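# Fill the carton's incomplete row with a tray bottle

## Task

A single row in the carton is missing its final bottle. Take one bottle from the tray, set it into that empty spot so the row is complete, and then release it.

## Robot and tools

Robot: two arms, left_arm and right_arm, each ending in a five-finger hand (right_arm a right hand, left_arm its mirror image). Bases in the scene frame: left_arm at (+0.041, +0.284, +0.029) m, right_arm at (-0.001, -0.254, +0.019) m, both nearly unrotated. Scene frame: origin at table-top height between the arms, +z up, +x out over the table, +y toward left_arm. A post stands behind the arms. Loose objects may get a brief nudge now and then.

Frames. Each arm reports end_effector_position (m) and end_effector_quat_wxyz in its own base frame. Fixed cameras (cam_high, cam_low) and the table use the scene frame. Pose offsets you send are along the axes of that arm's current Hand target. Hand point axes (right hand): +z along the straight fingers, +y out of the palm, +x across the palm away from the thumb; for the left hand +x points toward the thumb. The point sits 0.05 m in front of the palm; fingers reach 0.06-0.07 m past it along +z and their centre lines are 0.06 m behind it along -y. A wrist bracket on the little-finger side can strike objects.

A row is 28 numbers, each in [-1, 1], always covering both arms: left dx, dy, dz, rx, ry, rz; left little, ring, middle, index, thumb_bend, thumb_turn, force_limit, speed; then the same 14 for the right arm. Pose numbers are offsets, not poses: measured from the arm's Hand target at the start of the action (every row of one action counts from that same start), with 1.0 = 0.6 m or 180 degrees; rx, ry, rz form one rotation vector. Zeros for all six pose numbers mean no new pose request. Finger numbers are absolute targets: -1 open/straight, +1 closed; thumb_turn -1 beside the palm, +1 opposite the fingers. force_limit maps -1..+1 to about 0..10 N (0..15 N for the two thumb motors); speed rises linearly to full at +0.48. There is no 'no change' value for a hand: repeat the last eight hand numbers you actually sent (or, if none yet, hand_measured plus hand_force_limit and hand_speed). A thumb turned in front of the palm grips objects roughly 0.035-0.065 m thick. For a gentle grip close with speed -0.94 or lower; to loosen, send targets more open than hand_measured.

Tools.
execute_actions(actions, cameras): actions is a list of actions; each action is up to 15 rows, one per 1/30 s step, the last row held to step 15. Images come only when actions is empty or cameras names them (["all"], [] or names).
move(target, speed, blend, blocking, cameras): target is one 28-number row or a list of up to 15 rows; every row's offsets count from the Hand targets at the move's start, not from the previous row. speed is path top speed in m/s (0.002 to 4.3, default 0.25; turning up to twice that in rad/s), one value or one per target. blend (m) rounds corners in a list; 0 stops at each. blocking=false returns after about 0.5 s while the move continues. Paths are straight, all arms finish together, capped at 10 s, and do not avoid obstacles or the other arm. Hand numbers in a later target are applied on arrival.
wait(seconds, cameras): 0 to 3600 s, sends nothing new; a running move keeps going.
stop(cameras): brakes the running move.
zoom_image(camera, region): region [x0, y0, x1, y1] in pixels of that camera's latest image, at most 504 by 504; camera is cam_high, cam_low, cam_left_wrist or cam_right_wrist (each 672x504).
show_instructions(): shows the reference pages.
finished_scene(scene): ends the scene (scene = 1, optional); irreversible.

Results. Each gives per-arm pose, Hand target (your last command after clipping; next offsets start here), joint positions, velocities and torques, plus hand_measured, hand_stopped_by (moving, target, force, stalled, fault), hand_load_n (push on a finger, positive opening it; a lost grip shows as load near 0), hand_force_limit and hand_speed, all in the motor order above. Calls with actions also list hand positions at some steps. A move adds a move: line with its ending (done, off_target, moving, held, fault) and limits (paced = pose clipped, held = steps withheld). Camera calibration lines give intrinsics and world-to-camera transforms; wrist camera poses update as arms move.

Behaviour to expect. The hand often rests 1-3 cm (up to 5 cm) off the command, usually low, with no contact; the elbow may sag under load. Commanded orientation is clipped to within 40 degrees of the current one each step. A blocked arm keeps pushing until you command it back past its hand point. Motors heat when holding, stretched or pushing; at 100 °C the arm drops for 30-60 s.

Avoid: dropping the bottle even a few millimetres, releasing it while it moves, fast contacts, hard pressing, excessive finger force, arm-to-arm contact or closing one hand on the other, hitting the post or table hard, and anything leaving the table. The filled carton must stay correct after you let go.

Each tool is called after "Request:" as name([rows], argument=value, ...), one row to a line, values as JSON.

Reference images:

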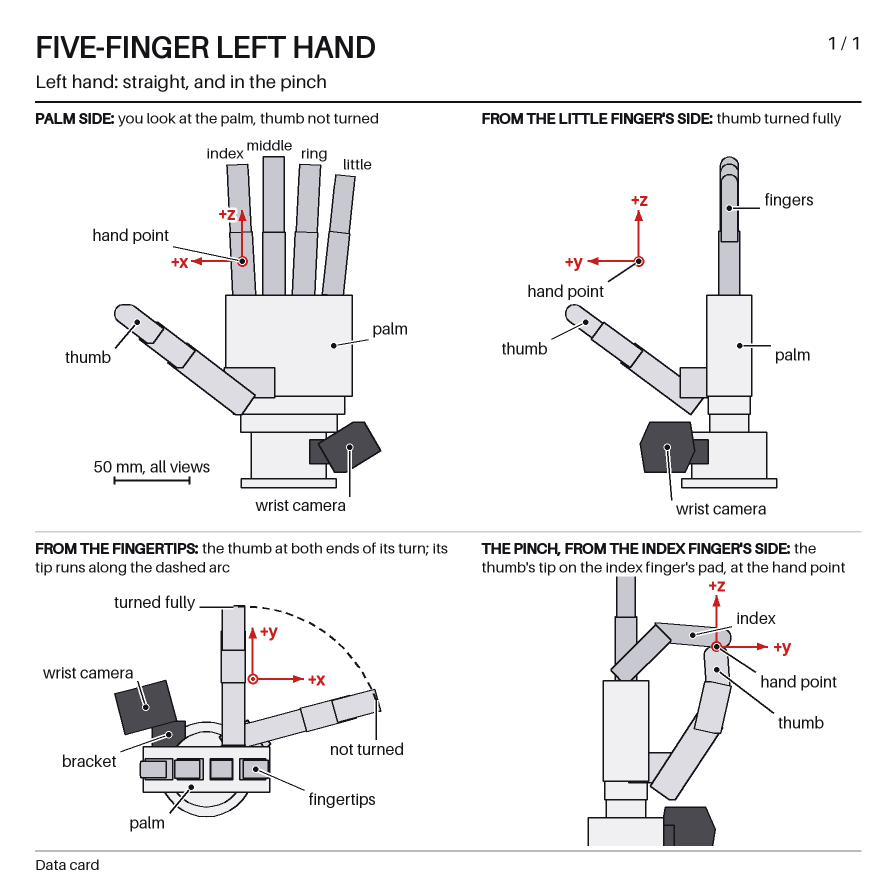

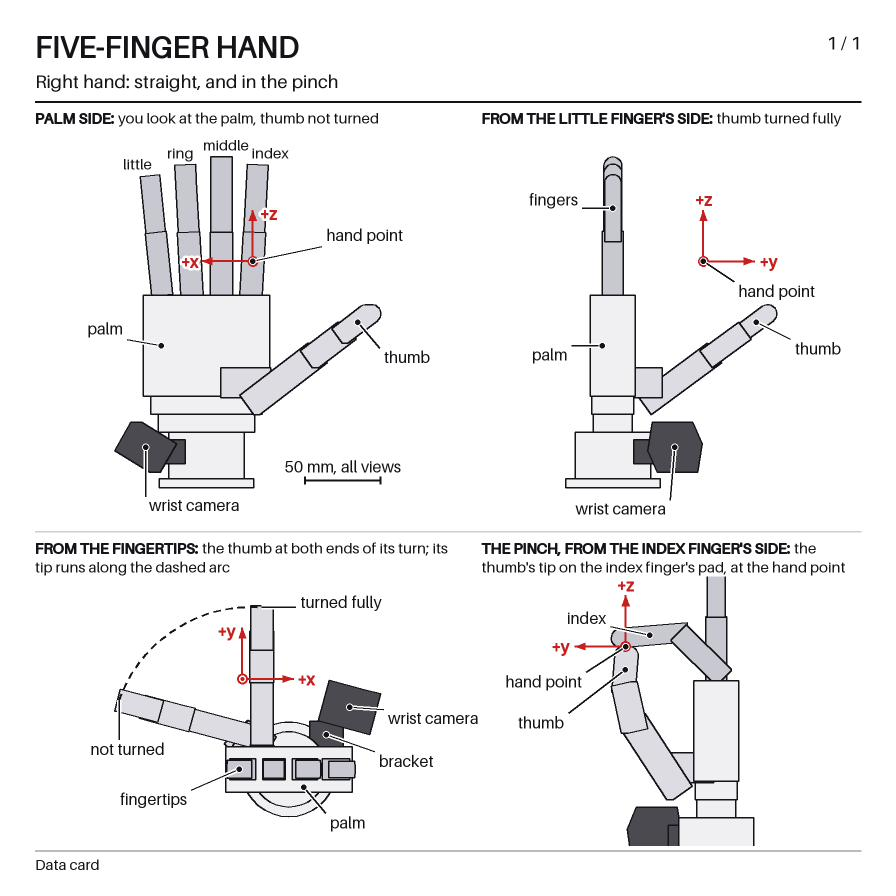

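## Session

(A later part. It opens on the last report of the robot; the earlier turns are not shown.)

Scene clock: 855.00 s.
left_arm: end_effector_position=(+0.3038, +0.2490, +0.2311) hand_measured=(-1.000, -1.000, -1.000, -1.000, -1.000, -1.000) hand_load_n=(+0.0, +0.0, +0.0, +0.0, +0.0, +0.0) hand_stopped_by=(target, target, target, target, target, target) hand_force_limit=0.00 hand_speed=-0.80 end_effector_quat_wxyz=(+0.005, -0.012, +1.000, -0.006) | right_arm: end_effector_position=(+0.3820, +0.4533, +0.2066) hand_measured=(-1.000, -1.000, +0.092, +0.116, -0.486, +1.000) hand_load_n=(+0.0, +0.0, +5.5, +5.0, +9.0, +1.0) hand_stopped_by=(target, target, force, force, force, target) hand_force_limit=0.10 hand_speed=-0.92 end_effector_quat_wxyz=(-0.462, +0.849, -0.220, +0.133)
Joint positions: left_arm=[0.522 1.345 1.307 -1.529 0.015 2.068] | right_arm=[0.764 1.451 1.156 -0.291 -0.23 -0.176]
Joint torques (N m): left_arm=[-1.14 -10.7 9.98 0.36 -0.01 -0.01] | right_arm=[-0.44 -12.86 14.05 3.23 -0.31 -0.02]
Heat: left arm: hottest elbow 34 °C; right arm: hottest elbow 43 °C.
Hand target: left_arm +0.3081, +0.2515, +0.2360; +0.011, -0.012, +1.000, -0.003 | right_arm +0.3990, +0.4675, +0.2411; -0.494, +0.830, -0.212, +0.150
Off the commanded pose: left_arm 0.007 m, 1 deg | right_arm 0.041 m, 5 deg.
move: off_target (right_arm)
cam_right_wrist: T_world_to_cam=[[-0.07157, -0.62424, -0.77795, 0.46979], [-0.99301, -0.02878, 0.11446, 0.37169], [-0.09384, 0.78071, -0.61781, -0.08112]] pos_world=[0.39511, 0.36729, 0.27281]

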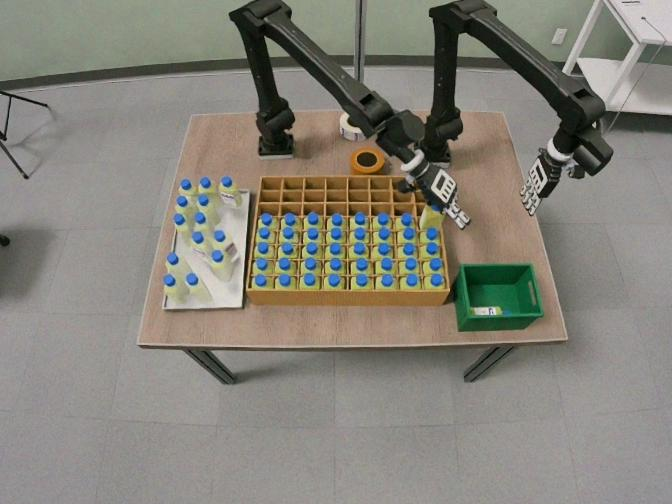

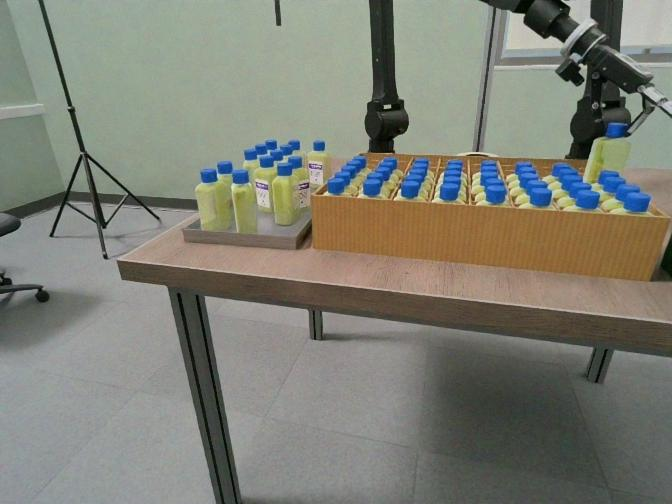

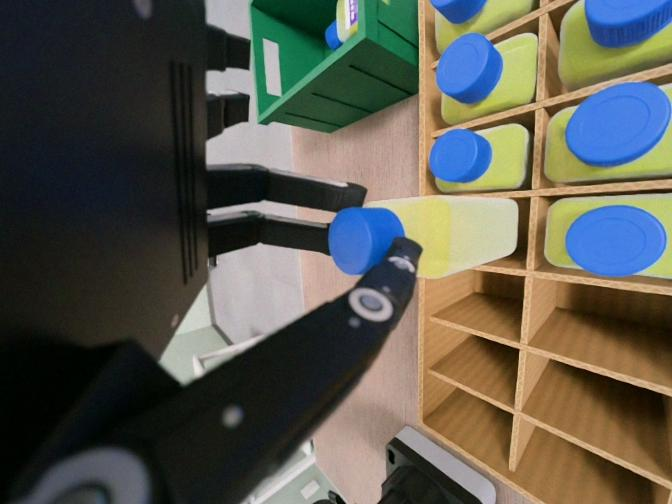

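Request:
move(target=[0,0,0,0,0,0,-1,-1,-1,-1,-1,-1,0,-0.8,-0.0008,0.024,-0.0025,0,0,0,-1,-1,0.3,0.3,-0.15,1,0.1,-0.92], speed=0.05, cameras=["cam_high","cam_low","cam_right_wrist"])

Request:
zoom_image(camera="cam_right_wrist", region=[430, 120, 570, 300])

Request:
zoom_image(camera="cam_high", region=[410, 190, 446, 235])

Request:
zoom_image(camera="cam_low", region=[570, 100, 640, 200])

Scene clock: 871.97 s.
left_arm: end_effector_position=(+0.3038, +0.2490, +0.2311) hand_measured=(-1.000, -1.000, -1.000, -1.000, -1.000, -1.000) hand_load_n=(+0.0, +0.0, +0.0, +0.0, +0.0, +0.0) hand_stopped_by=(target, target, target, target, target, target) hand_force_limit=0.00 hand_speed=-0.80 end_effector_quat_wxyz=(+0.005, -0.012, +1.000, -0.006) | right_arm: end_effector_position=(+0.3858, +0.4555, +0.2095) hand_measured=(-1.000, -1.000, +0.092, +0.116, -0.486, +1.000) hand_load_n=(+0.0, +0.0, +5.0, +5.5, +9.5, +1.0) hand_stopped_by=(target, target, force, force, force, target) hand_force_limit=0.10 hand_speed=-0.92 end_effector_quat_wxyz=(-0.472, +0.843, -0.217, +0.138)
Joint positions: left_arm=[0.522 1.345 1.307 -1.529 0.015 2.068] | right_arm=[0.761 1.451 1.151 -0.261 -0.233 -0.176]
Joint torques (N m): left_arm=[-1.08 -10.46 10.04 0.27 -0.01 -0.02] | right_arm=[0.56 -13.33 10.91 3.54 -0.32 -0.04]
Heat: left arm: hottest elbow 34 °C; right arm: hottest elbow 43 °C.
Hand target: left_arm +0.3081, +0.2515, +0.2360; +0.011, -0.012, +1.000, -0.003 | right_arm +0.3951, +0.4604, +0.2290; -0.494, +0.830, -0.212, +0.150
Off the commanded pose: left_arm 0.007 m, 1 deg | right_arm 0.022 m, 3 deg.
move: off_target (right_arm)
cam_right_wrist: T_world_to_cam=[[-0.05831, -0.6094, -0.79072, 0.46452], [-0.99478, -0.03098, 0.09724, 0.3806], [-0.08375, 0.79226, -0.60441, -0.09261]] pos_world=[0.39795, 0.36824, 0.27432]

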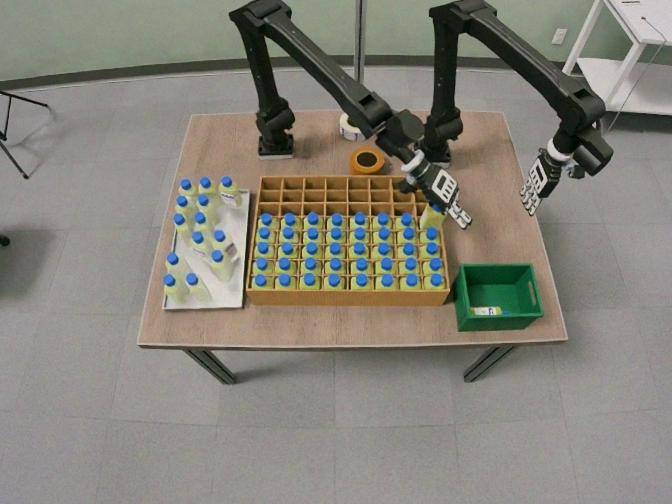

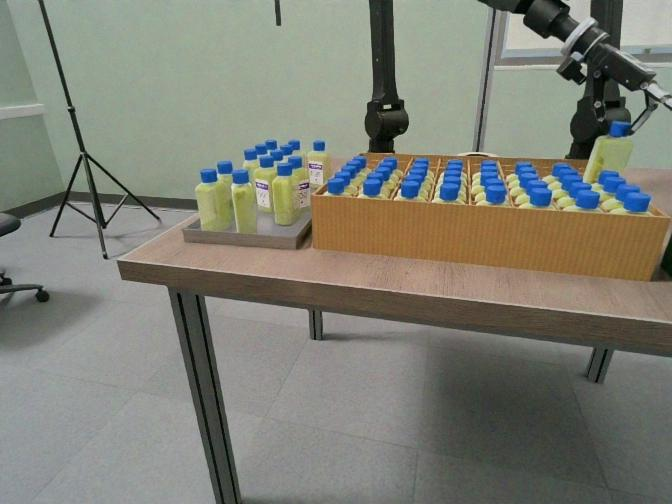

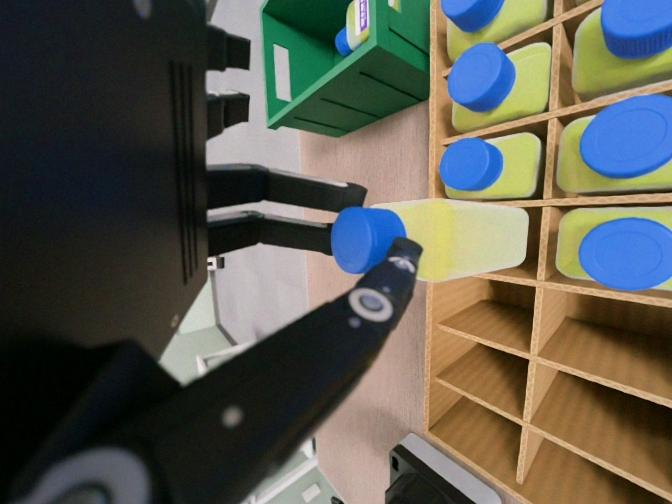

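Scaled by 2.800 from the camera's image (finer frame: 960x720).

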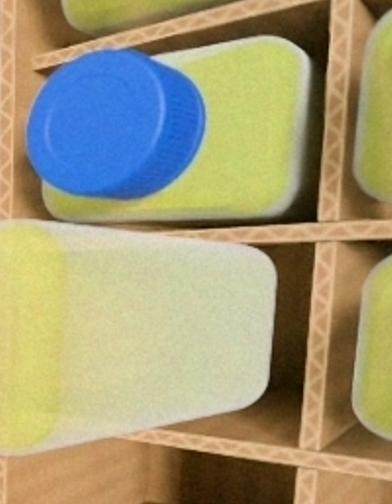

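Scaled by 11.200 from the camera's image (finer frame: 960x720).

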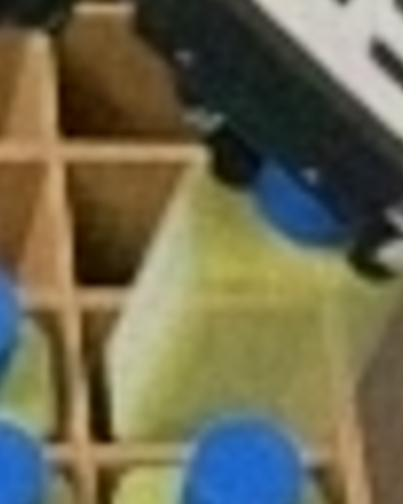

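Scaled by 5.040 from the camera's image (finer frame: 960x720).

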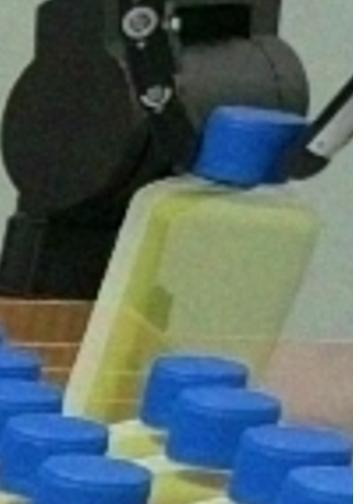

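Request:
move(target=[0,0,0,0,0,0,-1,-1,-1,-1,-1,-1,0,-0.8,-0.0037,-0.0028,-0.0307,0,0,0,-1,-1,0.3,0.3,-0.15,1,0.1,-0.92], speed=0.05, cameras=["cam_high","cam_low","cam_right_wrist"])

Request:
zoom_image(camera="cam_right_wrist", region=[430, 120, 570, 300])

Request:
zoom_image(camera="cam_high", region=[410, 190, 446, 235])

Request:
zoom_image(camera="cam_low", region=[570, 100, 640, 200])

Scene clock: 897.50 s.
left_arm: end_effector_position=(+0.3038, +0.2490, +0.2311) hand_measured=(-1.000, -1.000, -1.000, -1.000, -1.000, -1.000) hand_load_n=(+0.0, +0.0, +0.0, +0.0, +0.0, +0.0) hand_stopped_by=(target, target, target, target, target, target) hand_force_limit=0.00 hand_speed=-0.80 end_effector_quat_wxyz=(+0.005, -0.012, +1.000, -0.006) | right_arm: end_effector_position=(+0.3797, +0.4485, +0.2160) hand_measured=(-1.000, -1.000, +0.092, +0.116, -0.486, +1.000) hand_load_n=(+0.0, +0.0, +4.5, +4.5, +10.0, +1.0) hand_stopped_by=(target, target, force, force, force, target) hand_force_limit=0.10 hand_speed=-0.92 end_effector_quat_wxyz=(-0.476, +0.841, -0.216, +0.139)
Joint positions: left_arm=[0.522 1.345 1.307 -1.529 0.015 2.068] | right_arm=[0.758 1.419 1.13 -0.261 -0.238 -0.176]
Joint torques (N m): left_arm=[-1.14 -10.46 10.03 0.38 0.01 -0.02] | right_arm=[0.38 -14.39 10.85 2.36 -0.27 -0.1]
Heat: left arm: hottest elbow 34 °C; right arm: hottest elbow 40 °C.
Hand target: left_arm +0.3081, +0.2515, +0.2360; +0.011, -0.012, +1.000, -0.003 | right_arm +0.3849, +0.4484, +0.2391; -0.494, +0.830, -0.212, +0.150
Off the commanded pose: left_arm 0.007 m, 1 deg | right_arm 0.024 m, 3 deg.
move: off_target (right_arm)
cam_right_wrist: T_world_to_cam=[[-0.05283, -0.60237, -0.79647, 0.46114], [-0.99534, -0.03266, 0.09072, 0.376], [-0.08066, 0.79755, -0.59784, -0.08865]] pos_world=[0.39146, 0.36076, 0.28017]

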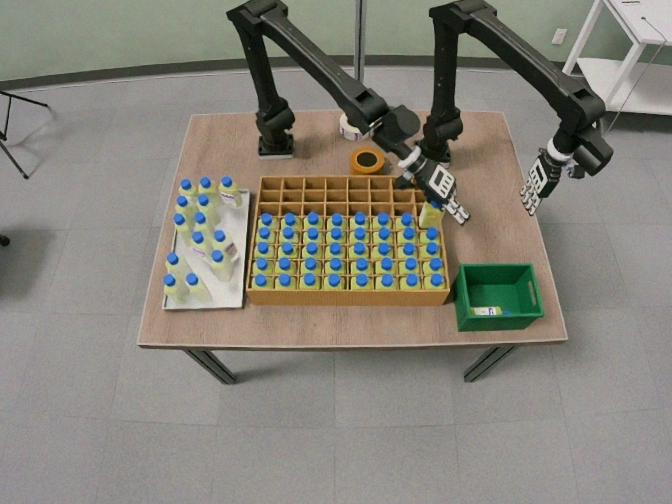

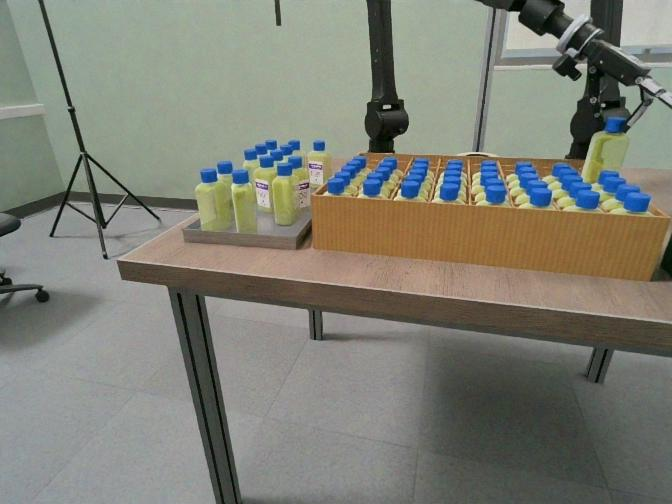

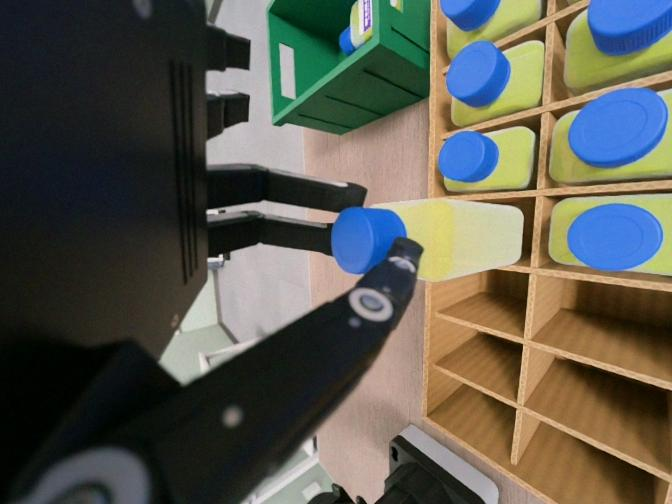

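Scaled by 2.800 from the camera's image (finer frame: 960x720).

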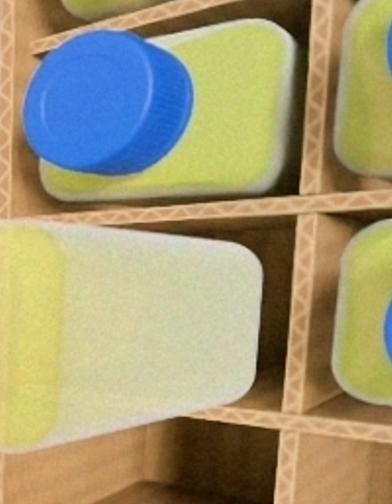

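Scaled by 11.200 from the camera's image (finer frame: 960x720).

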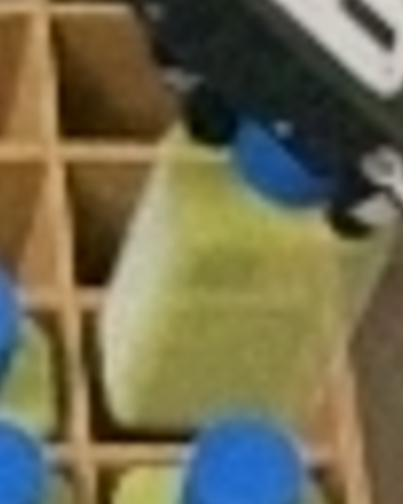

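Scaled by 5.040 from the camera's image (finer frame: 960x720).

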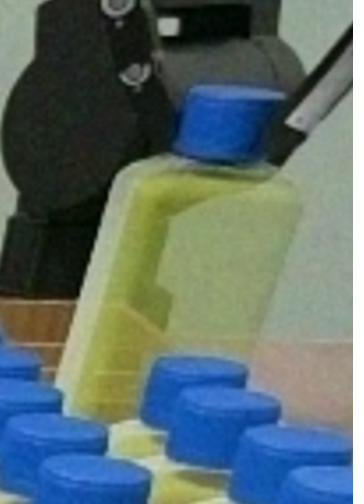

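Request:
move(target=[0,0,0,0,0,0,-1,-1,-1,-1,-1,-1,0,-0.8,0,0,0,0.0194,0,0,-1,-1,0.3,0.3,-0.15,1,0.1,-0.92], speed=0.05, cameras=["cam_high","cam_low","cam_right_wrist"])

Request:
zoom_image(camera="cam_right_wrist", region=[430, 120, 570, 300])

Request:
zoom_image(camera="cam_high", region=[410, 190, 446, 235])

Request:
zoom_image(camera="cam_low", region=[570, 100, 640, 200])

Scene clock: 910.07 s.
left_arm: end_effector_position=(+0.3038, +0.2490, +0.2311) hand_measured=(-1.000, -1.000, -1.000, -1.000, -1.000, -1.000) hand_load_n=(+0.0, +0.0, +0.0, +0.0, +0.0, +0.0) hand_stopped_by=(target, target, target, target, target, target) hand_force_limit=0.00 hand_speed=-0.80 end_effector_quat_wxyz=(+0.005, -0.012, +1.000, -0.006) | right_arm: end_effector_position=(+0.3781, +0.4466, +0.2108) hand_measured=(-1.000, -1.000, +0.092, +0.116, -0.486, +1.000) hand_load_n=(+0.0, +0.0, +5.0, +4.5, +10.0, +1.0) hand_stopped_by=(target, target, force, force, force, target) hand_force_limit=0.10 hand_speed=-0.92 end_effector_quat_wxyz=(-0.493, +0.832, -0.209, +0.143)
Joint positions: left_arm=[0.522 1.345 1.307 -1.529 0.015 2.068] | right_arm=[0.753 1.406 1.08 -0.185 -0.254 -0.176]
Joint torques (N m): left_arm=[-1.08 -10.46 9.94 0.24 -0.01 -0.03] | right_arm=[-0.21 -14.15 10.61 3.22 -0.27 0.03]
Heat: left arm: hottest elbow 34 °C; right arm: hottest elbow 39 °C.
Hand target: left_arm +0.3081, +0.2515, +0.2360; +0.011, -0.012, +1.000, -0.003 | right_arm +0.3850, +0.4485, +0.2393; -0.519, +0.814, -0.207, +0.156
Off the commanded pose: left_arm 0.007 m, 1 deg | right_arm 0.029 m, 4 deg.
move: off_target (right_arm)
cam_right_wrist: T_world_to_cam=[[-0.02937, -0.57611, -0.81684, 0.4394], [-0.99682, -0.0437, 0.06666, 0.38538], [-0.0741, 0.8162, -0.57299, -0.10642]] pos_world=[0.38917, 0.35684, 0.27225]

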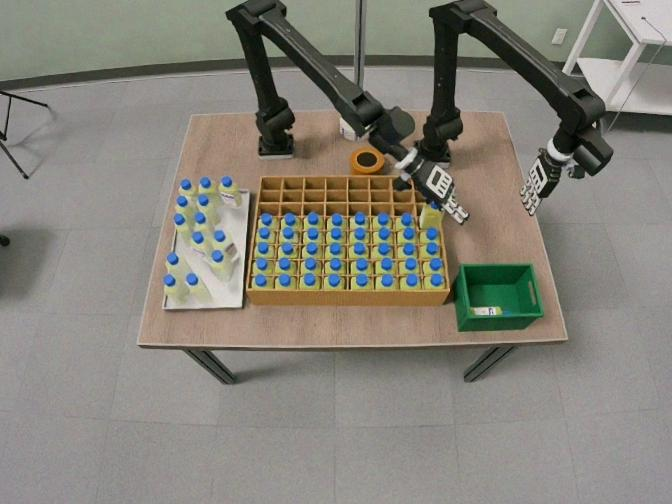

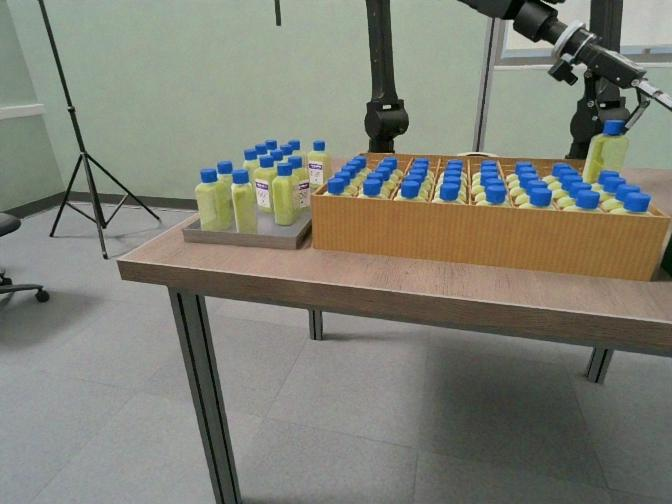

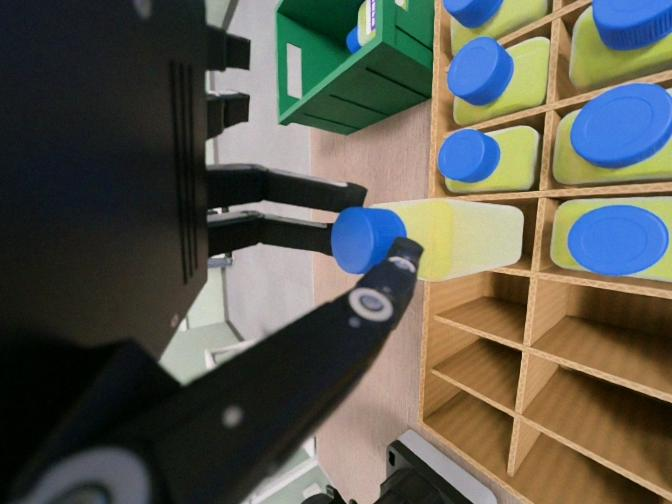

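Scaled by 2.800 from the camera's image (finer frame: 960x720).

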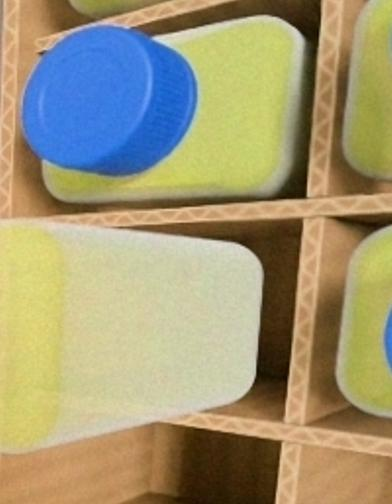

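Scaled by 11.200 from the camera's image (finer frame: 960x720).

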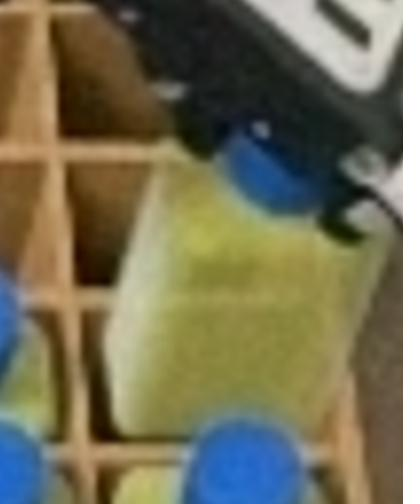

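Scaled by 5.040 from the camera's image (finer frame: 960x720).

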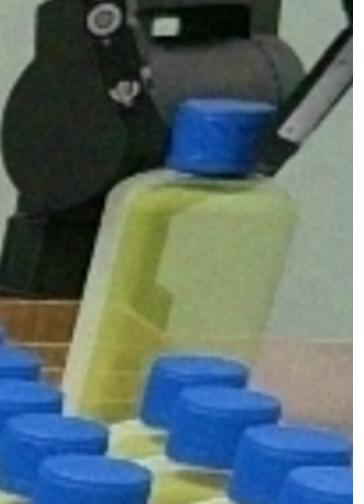

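Request:
move(target=[0,0,0,0,0,0,-1,-1,-1,-1,-1,-1,0,-0.8,0.0033,0.0467,0.0182,0,0,0,-1,-1,0.3,0.3,-0.15,1,0.1,-0.92], speed=0.05, cameras=["cam_high","cam_low","cam_right_wrist"])

Request:
zoom_image(camera="cam_right_wrist", region=[430, 120, 570, 300])

Request:
zoom_image(camera="cam_high", region=[410, 190, 446, 235])

Request:
zoom_image(camera="cam_low", region=[570, 100, 640, 200])

Scene clock: 920.37 s.
left_arm: end_effector_position=(+0.3038, +0.2490, +0.2311) hand_measured=(-1.000, -1.000, -1.000, -1.000, -1.000, -1.000) hand_load_n=(+0.0, +0.0, +0.0, +0.0, +0.0, +0.0) hand_stopped_by=(target, target, target, target, target, target) hand_force_limit=0.00 hand_speed=-0.80 end_effector_quat_wxyz=(+0.005, -0.012, +1.000, -0.006) | right_arm: end_effector_position=(+0.3781, +0.4417, +0.1948) hand_measured=(-1.000, -1.000, +0.092, +0.116, -0.486, +1.000) hand_load_n=(+0.0, +0.0, +4.5, +4.5, +10.0, +1.0) hand_stopped_by=(target, target, force, force, force, target) hand_force_limit=0.10 hand_speed=-0.92 end_effector_quat_wxyz=(-0.502, +0.826, -0.208, +0.148)
Joint positions: left_arm=[0.522 1.345 1.307 -1.529 0.015 2.068] | right_arm=[0.744 1.406 1.022 -0.103 -0.261 -0.176]
Joint torques (N m): left_arm=[-1.26 -10.64 10.03 0.28 -0.02 -0.02] | right_arm=[0.09 -11.99 10.51 3.4 -0.31 0.06]
Heat: left arm: hottest elbow 34 °C; right arm: hottest elbow 39 °C.
Hand target: left_arm +0.3081, +0.2515, +0.2360; +0.011, -0.012, +1.000, -0.003 | right_arm +0.3870, +0.4455, +0.2093; -0.519, +0.814, -0.207, +0.156
Off the commanded pose: left_arm 0.007 m, 1 deg | right_arm 0.018 m, 3 deg.
move: off_target (right_arm)
cam_right_wrist: T_world_to_cam=[[-0.01849, -0.56107, -0.82756, 0.41481], [-0.9978, -0.04239, 0.05104, 0.38902], [-0.06372, 0.82668, -0.55905, -0.12283]] pos_world=[0.38801, 0.35078, 0.25476]

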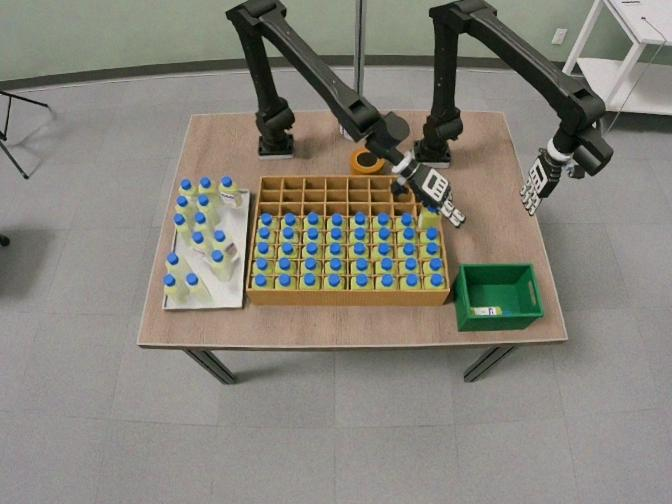

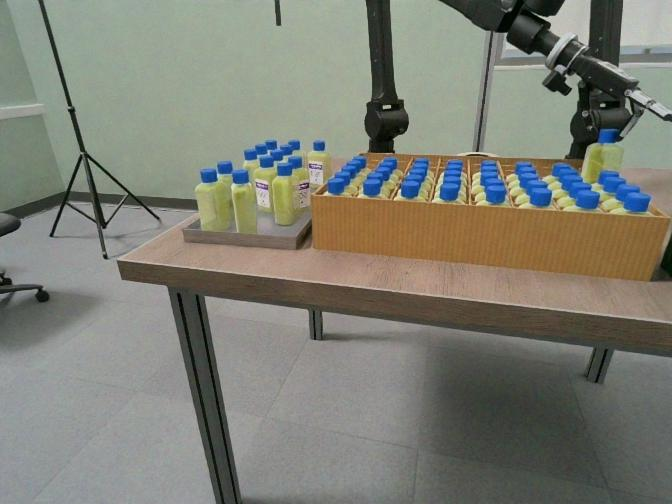

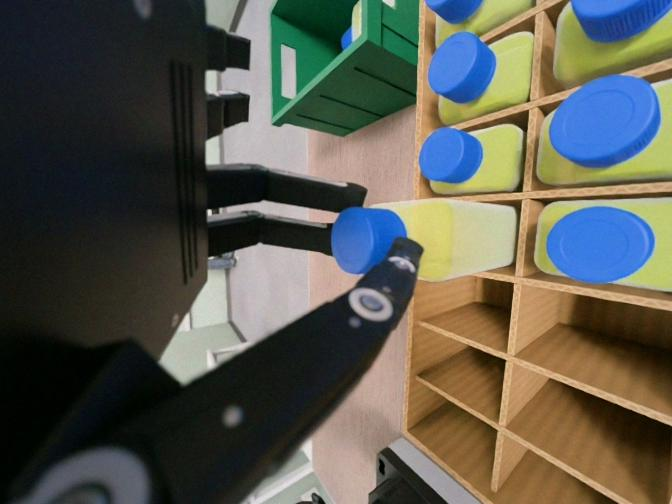

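Scaled by 2.800 from the camera's image (finer frame: 960x720).

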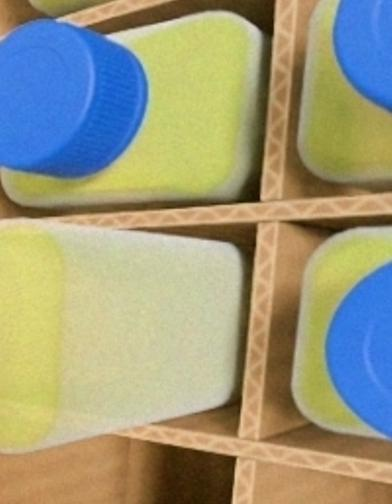

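Scaled by 11.200 from the camera's image (finer frame: 960x720).

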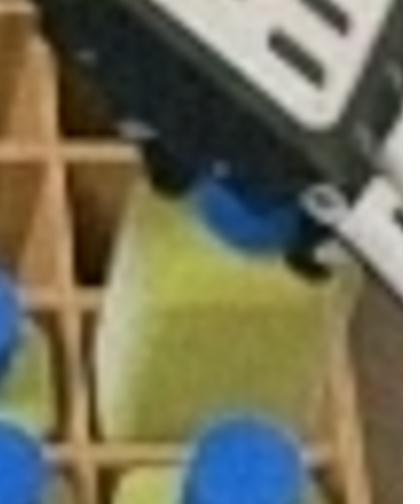

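Scaled by 5.040 from the camera's image (finer frame: 960x720).

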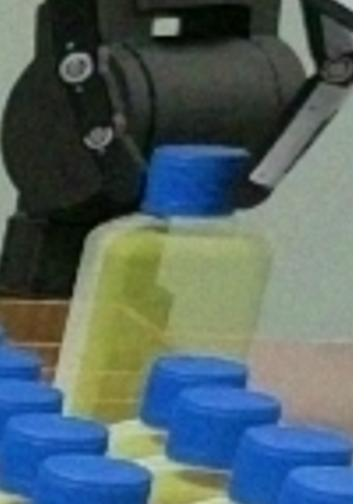

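Request:
move(target=[0,0,0,0,0,0,-1,-1,-1,-1,-1,-1,0,-0.8,0.0032,0.0452,0.0216,0,0,0,-1,-1,0.3,0.3,-0.15,1,0.1,-0.92], speed=0.05, cameras=["cam_high","cam_low","cam_right_wrist"])

Request:
zoom_image(camera="cam_right_wrist", region=[330, 120, 570, 340])

Request:
zoom_image(camera="cam_high", region=[400, 180, 460, 250])

Request:
zoom_image(camera="cam_low", region=[560, 100, 660, 210])

Scene clock: 954.53 s.
left_arm: end_effector_position=(+0.3038, +0.2490, +0.2311) hand_measured=(-1.000, -1.000, -1.000, -1.000, -1.000, -1.000) hand_load_n=(+0.0, +0.0, +0.0, +0.0, +0.0, +0.0) hand_stopped_by=(target, target, target, target, target, target) hand_force_limit=0.00 hand_speed=-0.80 end_effector_quat_wxyz=(+0.005, -0.012, +1.000, -0.006) | right_arm: end_effector_position=(+0.3804, +0.4403, +0.1642) hand_measured=(-1.000, -1.000, +0.092, +0.116, -0.486, +1.000) hand_load_n=(+0.0, +0.0, +4.5, +4.5, +10.0, +0.5) hand_stopped_by=(target, target, force, force, force, target) hand_force_limit=0.10 hand_speed=-0.92 end_effector_quat_wxyz=(-0.502, +0.826, -0.209, +0.147)
Joint positions: left_arm=[0.522 1.345 1.307 -1.529 0.015 2.068] | right_arm=[0.738 1.444 0.974 -0.02 -0.266 -0.176]
Joint torques (N m): left_arm=[-1.26 -10.81 10.04 0.25 0 -0.03] | right_arm=[-0.09 -12.22 10.17 3.29 -0.34 0]
Heat: left arm: hottest elbow 34 °C; right arm: hottest elbow 38 °C.
Hand target: left_arm +0.3081, +0.2515, +0.2360; +0.011, -0.012, +1.000, -0.003 | right_arm +0.3900, +0.4444, +0.1793; -0.519, +0.814, -0.207, +0.156
Off the commanded pose: left_arm 0.007 m, 1 deg | right_arm 0.018 m, 3 deg.
move: off_target (right_arm)
cam_right_wrist: T_world_to_cam=[[-0.02212, -0.56078, -0.82767, 0.39009], [-0.99767, -0.04103, 0.05447, 0.39163], [-0.06451, 0.82695, -0.55856, -0.13852]] pos_world=[0.39041, 0.34937, 0.22415]

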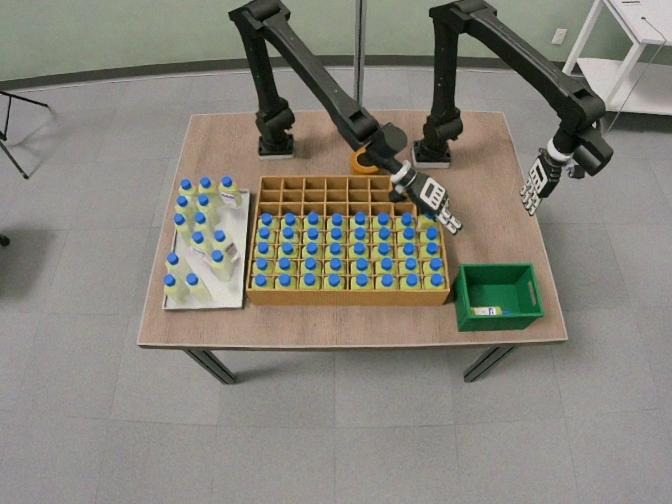

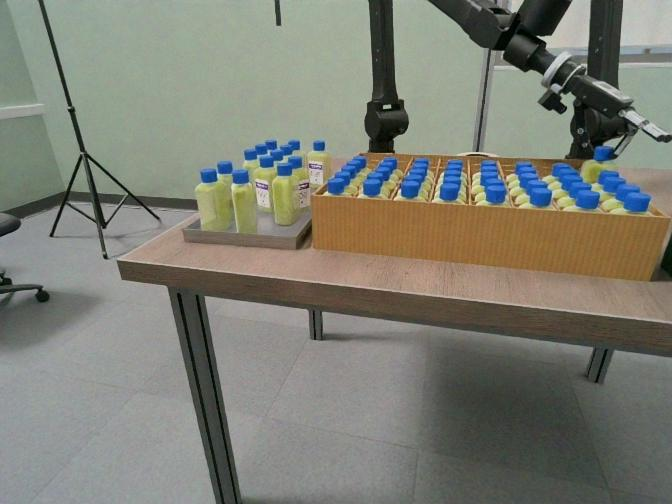

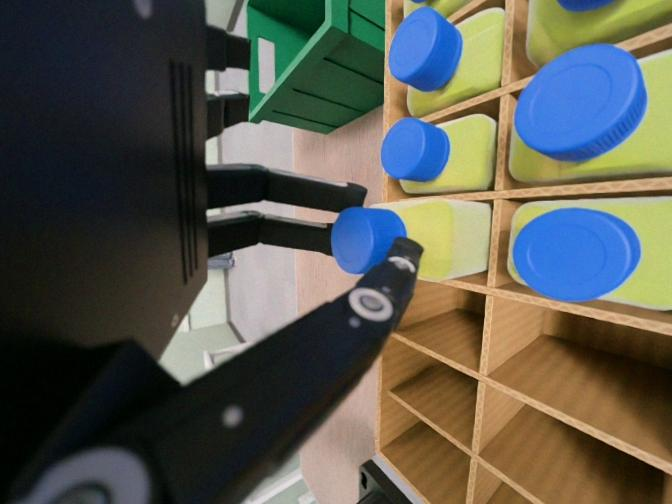

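Scaled by 2.100 from the camera's image (finer frame: 960x720).

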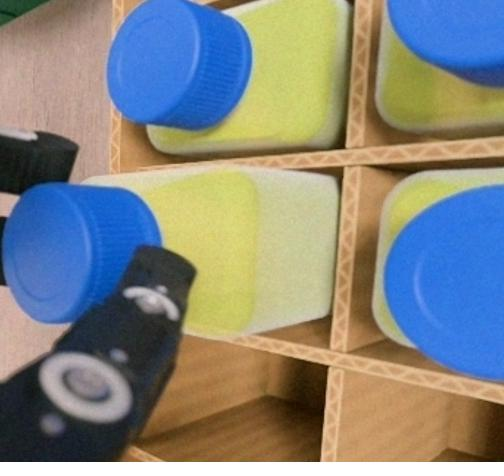

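Scaled by 7.200 from the camera's image (finer frame: 960x720).

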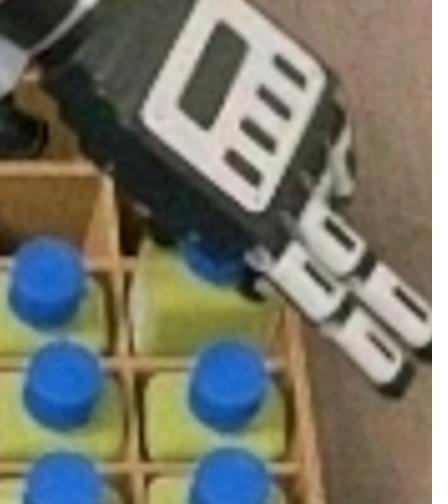

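Scaled by 4.582 from the camera's image (finer frame: 960x720).

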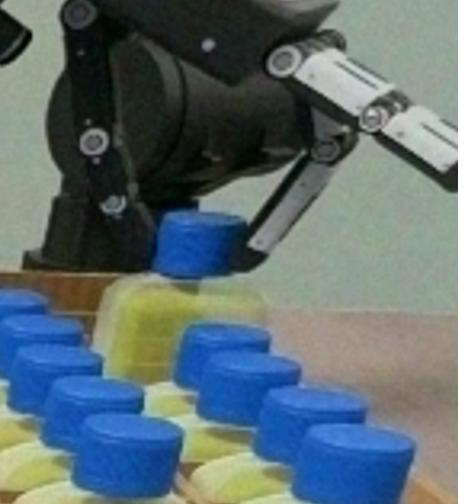

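Request:
move(target=[0,0,0,0,0,0,-1,-1,-1,-1,-1,-1,0,-0.8,0.0006,0.0376,0.0188,0,0,0,-1,-1,0.3,0.3,-0.15,1,0.1,-0.92], speed=0.05, cameras=["cam_high","cam_low","cam_right_wrist"])

Request:
zoom_image(camera="cam_right_wrist", region=[330, 120, 570, 340])

Request:
zoom_image(camera="cam_high", region=[400, 180, 460, 250])

Request:
zoom_image(camera="cam_low", region=[560, 100, 660, 210])

Scene clock: 967.73 s.
left_arm: end_effector_position=(+0.3038, +0.2490, +0.2311) hand_measured=(-1.000, -1.000, -1.000, -1.000, -1.000, -1.000) hand_load_n=(+0.0, +0.0, +0.0, +0.0, +0.0, +0.0) hand_stopped_by=(target, target, target, target, target, target) hand_force_limit=0.00 hand_speed=-0.80 end_effector_quat_wxyz=(+0.005, -0.012, +1.000, -0.006) | right_arm: end_effector_position=(+0.3816, +0.4402, +0.1385) hand_measured=(-1.000, -1.000, +0.092, +0.116, -0.486, +1.000) hand_load_n=(+0.0, +0.0, +4.5, +4.5, +10.0, +0.5) hand_stopped_by=(target, target, force, force, force, target) hand_force_limit=0.10 hand_speed=-0.92 end_effector_quat_wxyz=(-0.501, +0.827, -0.210, +0.146)
Joint positions: left_arm=[0.522 1.345 1.307 -1.529 0.015 2.068] | right_arm=[0.736 1.482 0.939 0.052 -0.268 -0.176]
Joint torques (N m): left_arm=[-1.2 -10.29 10 0.27 -0.02 -0.01] | right_arm=[-0.44 -12.92 9.98 3.18 -0.26 -0.03]
Heat: left arm: hottest elbow 34 °C; right arm: hottest elbow 38 °C.
Hand target: left_arm +0.3081, +0.2515, +0.2360; +0.011, -0.012, +1.000, -0.003 | right_arm +0.3915, +0.4446, +0.1542; -0.519, +0.814, -0.207, +0.156
Off the commanded pose: left_arm 0.007 m, 1 deg | right_arm 0.019 m, 3 deg.
move: off_target (right_arm)
cam_right_wrist: T_world_to_cam=[[-0.02377, -0.56099, -0.82748, 0.36946], [-0.99758, -0.04076, 0.05629, 0.39383], [-0.0653, 0.82682, -0.55866, -0.15234]] pos_world=[0.39171, 0.34927, 0.19845]

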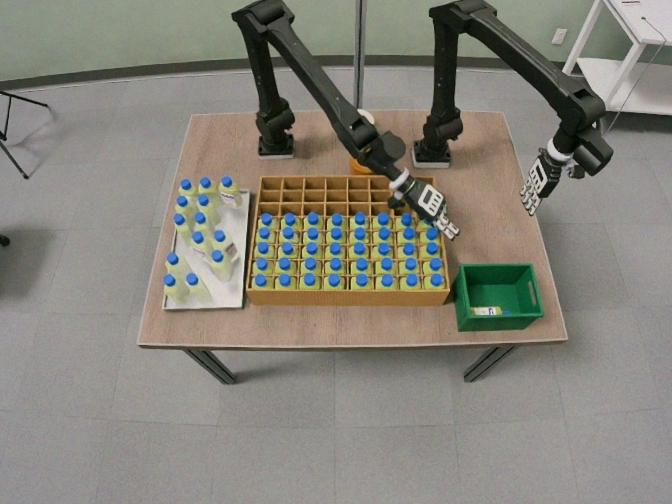

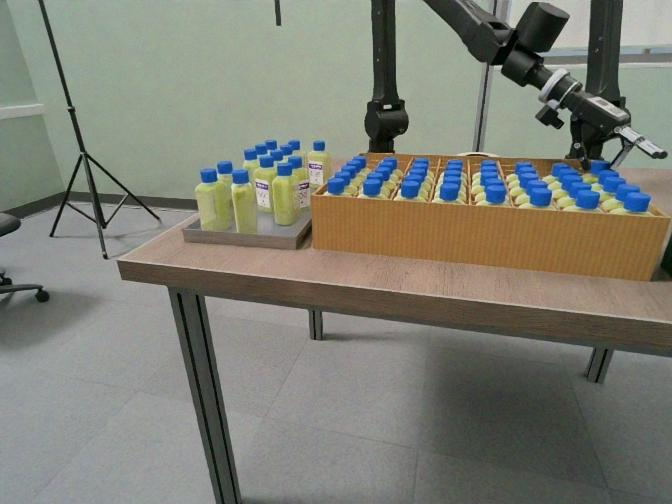

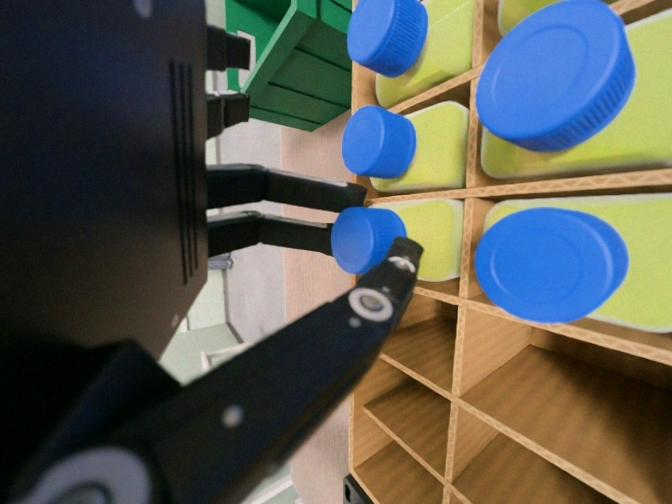

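Scaled by 2.100 from the camera's image (finer frame: 960x720).

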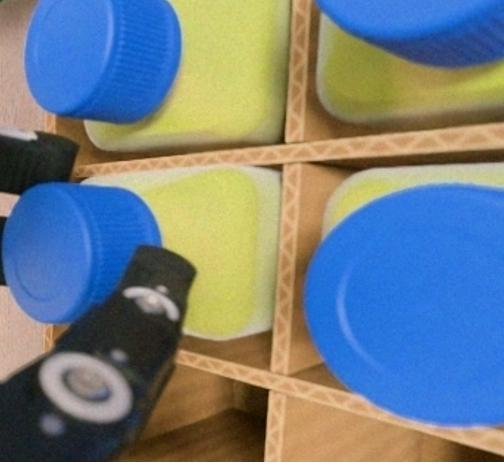

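Scaled by 7.200 from the camera's image (finer frame: 960x720).

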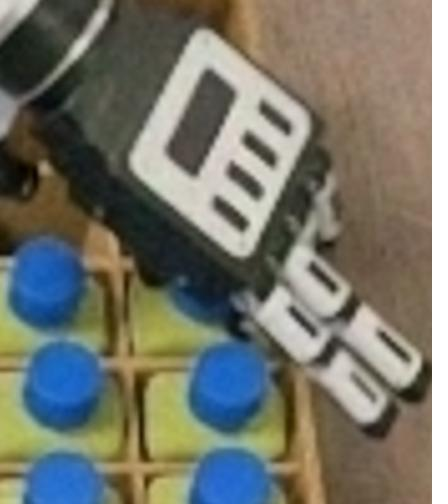

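Scaled by 4.582 from the camera's image (finer frame: 960x720).

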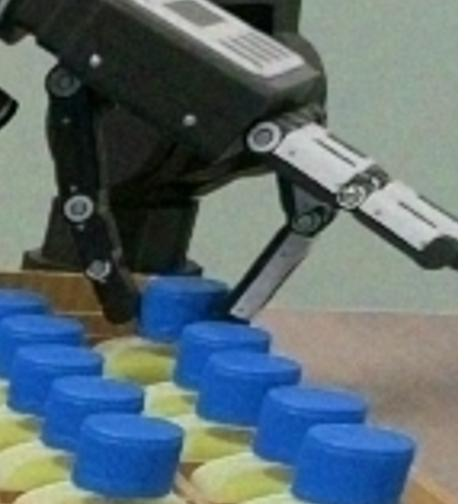

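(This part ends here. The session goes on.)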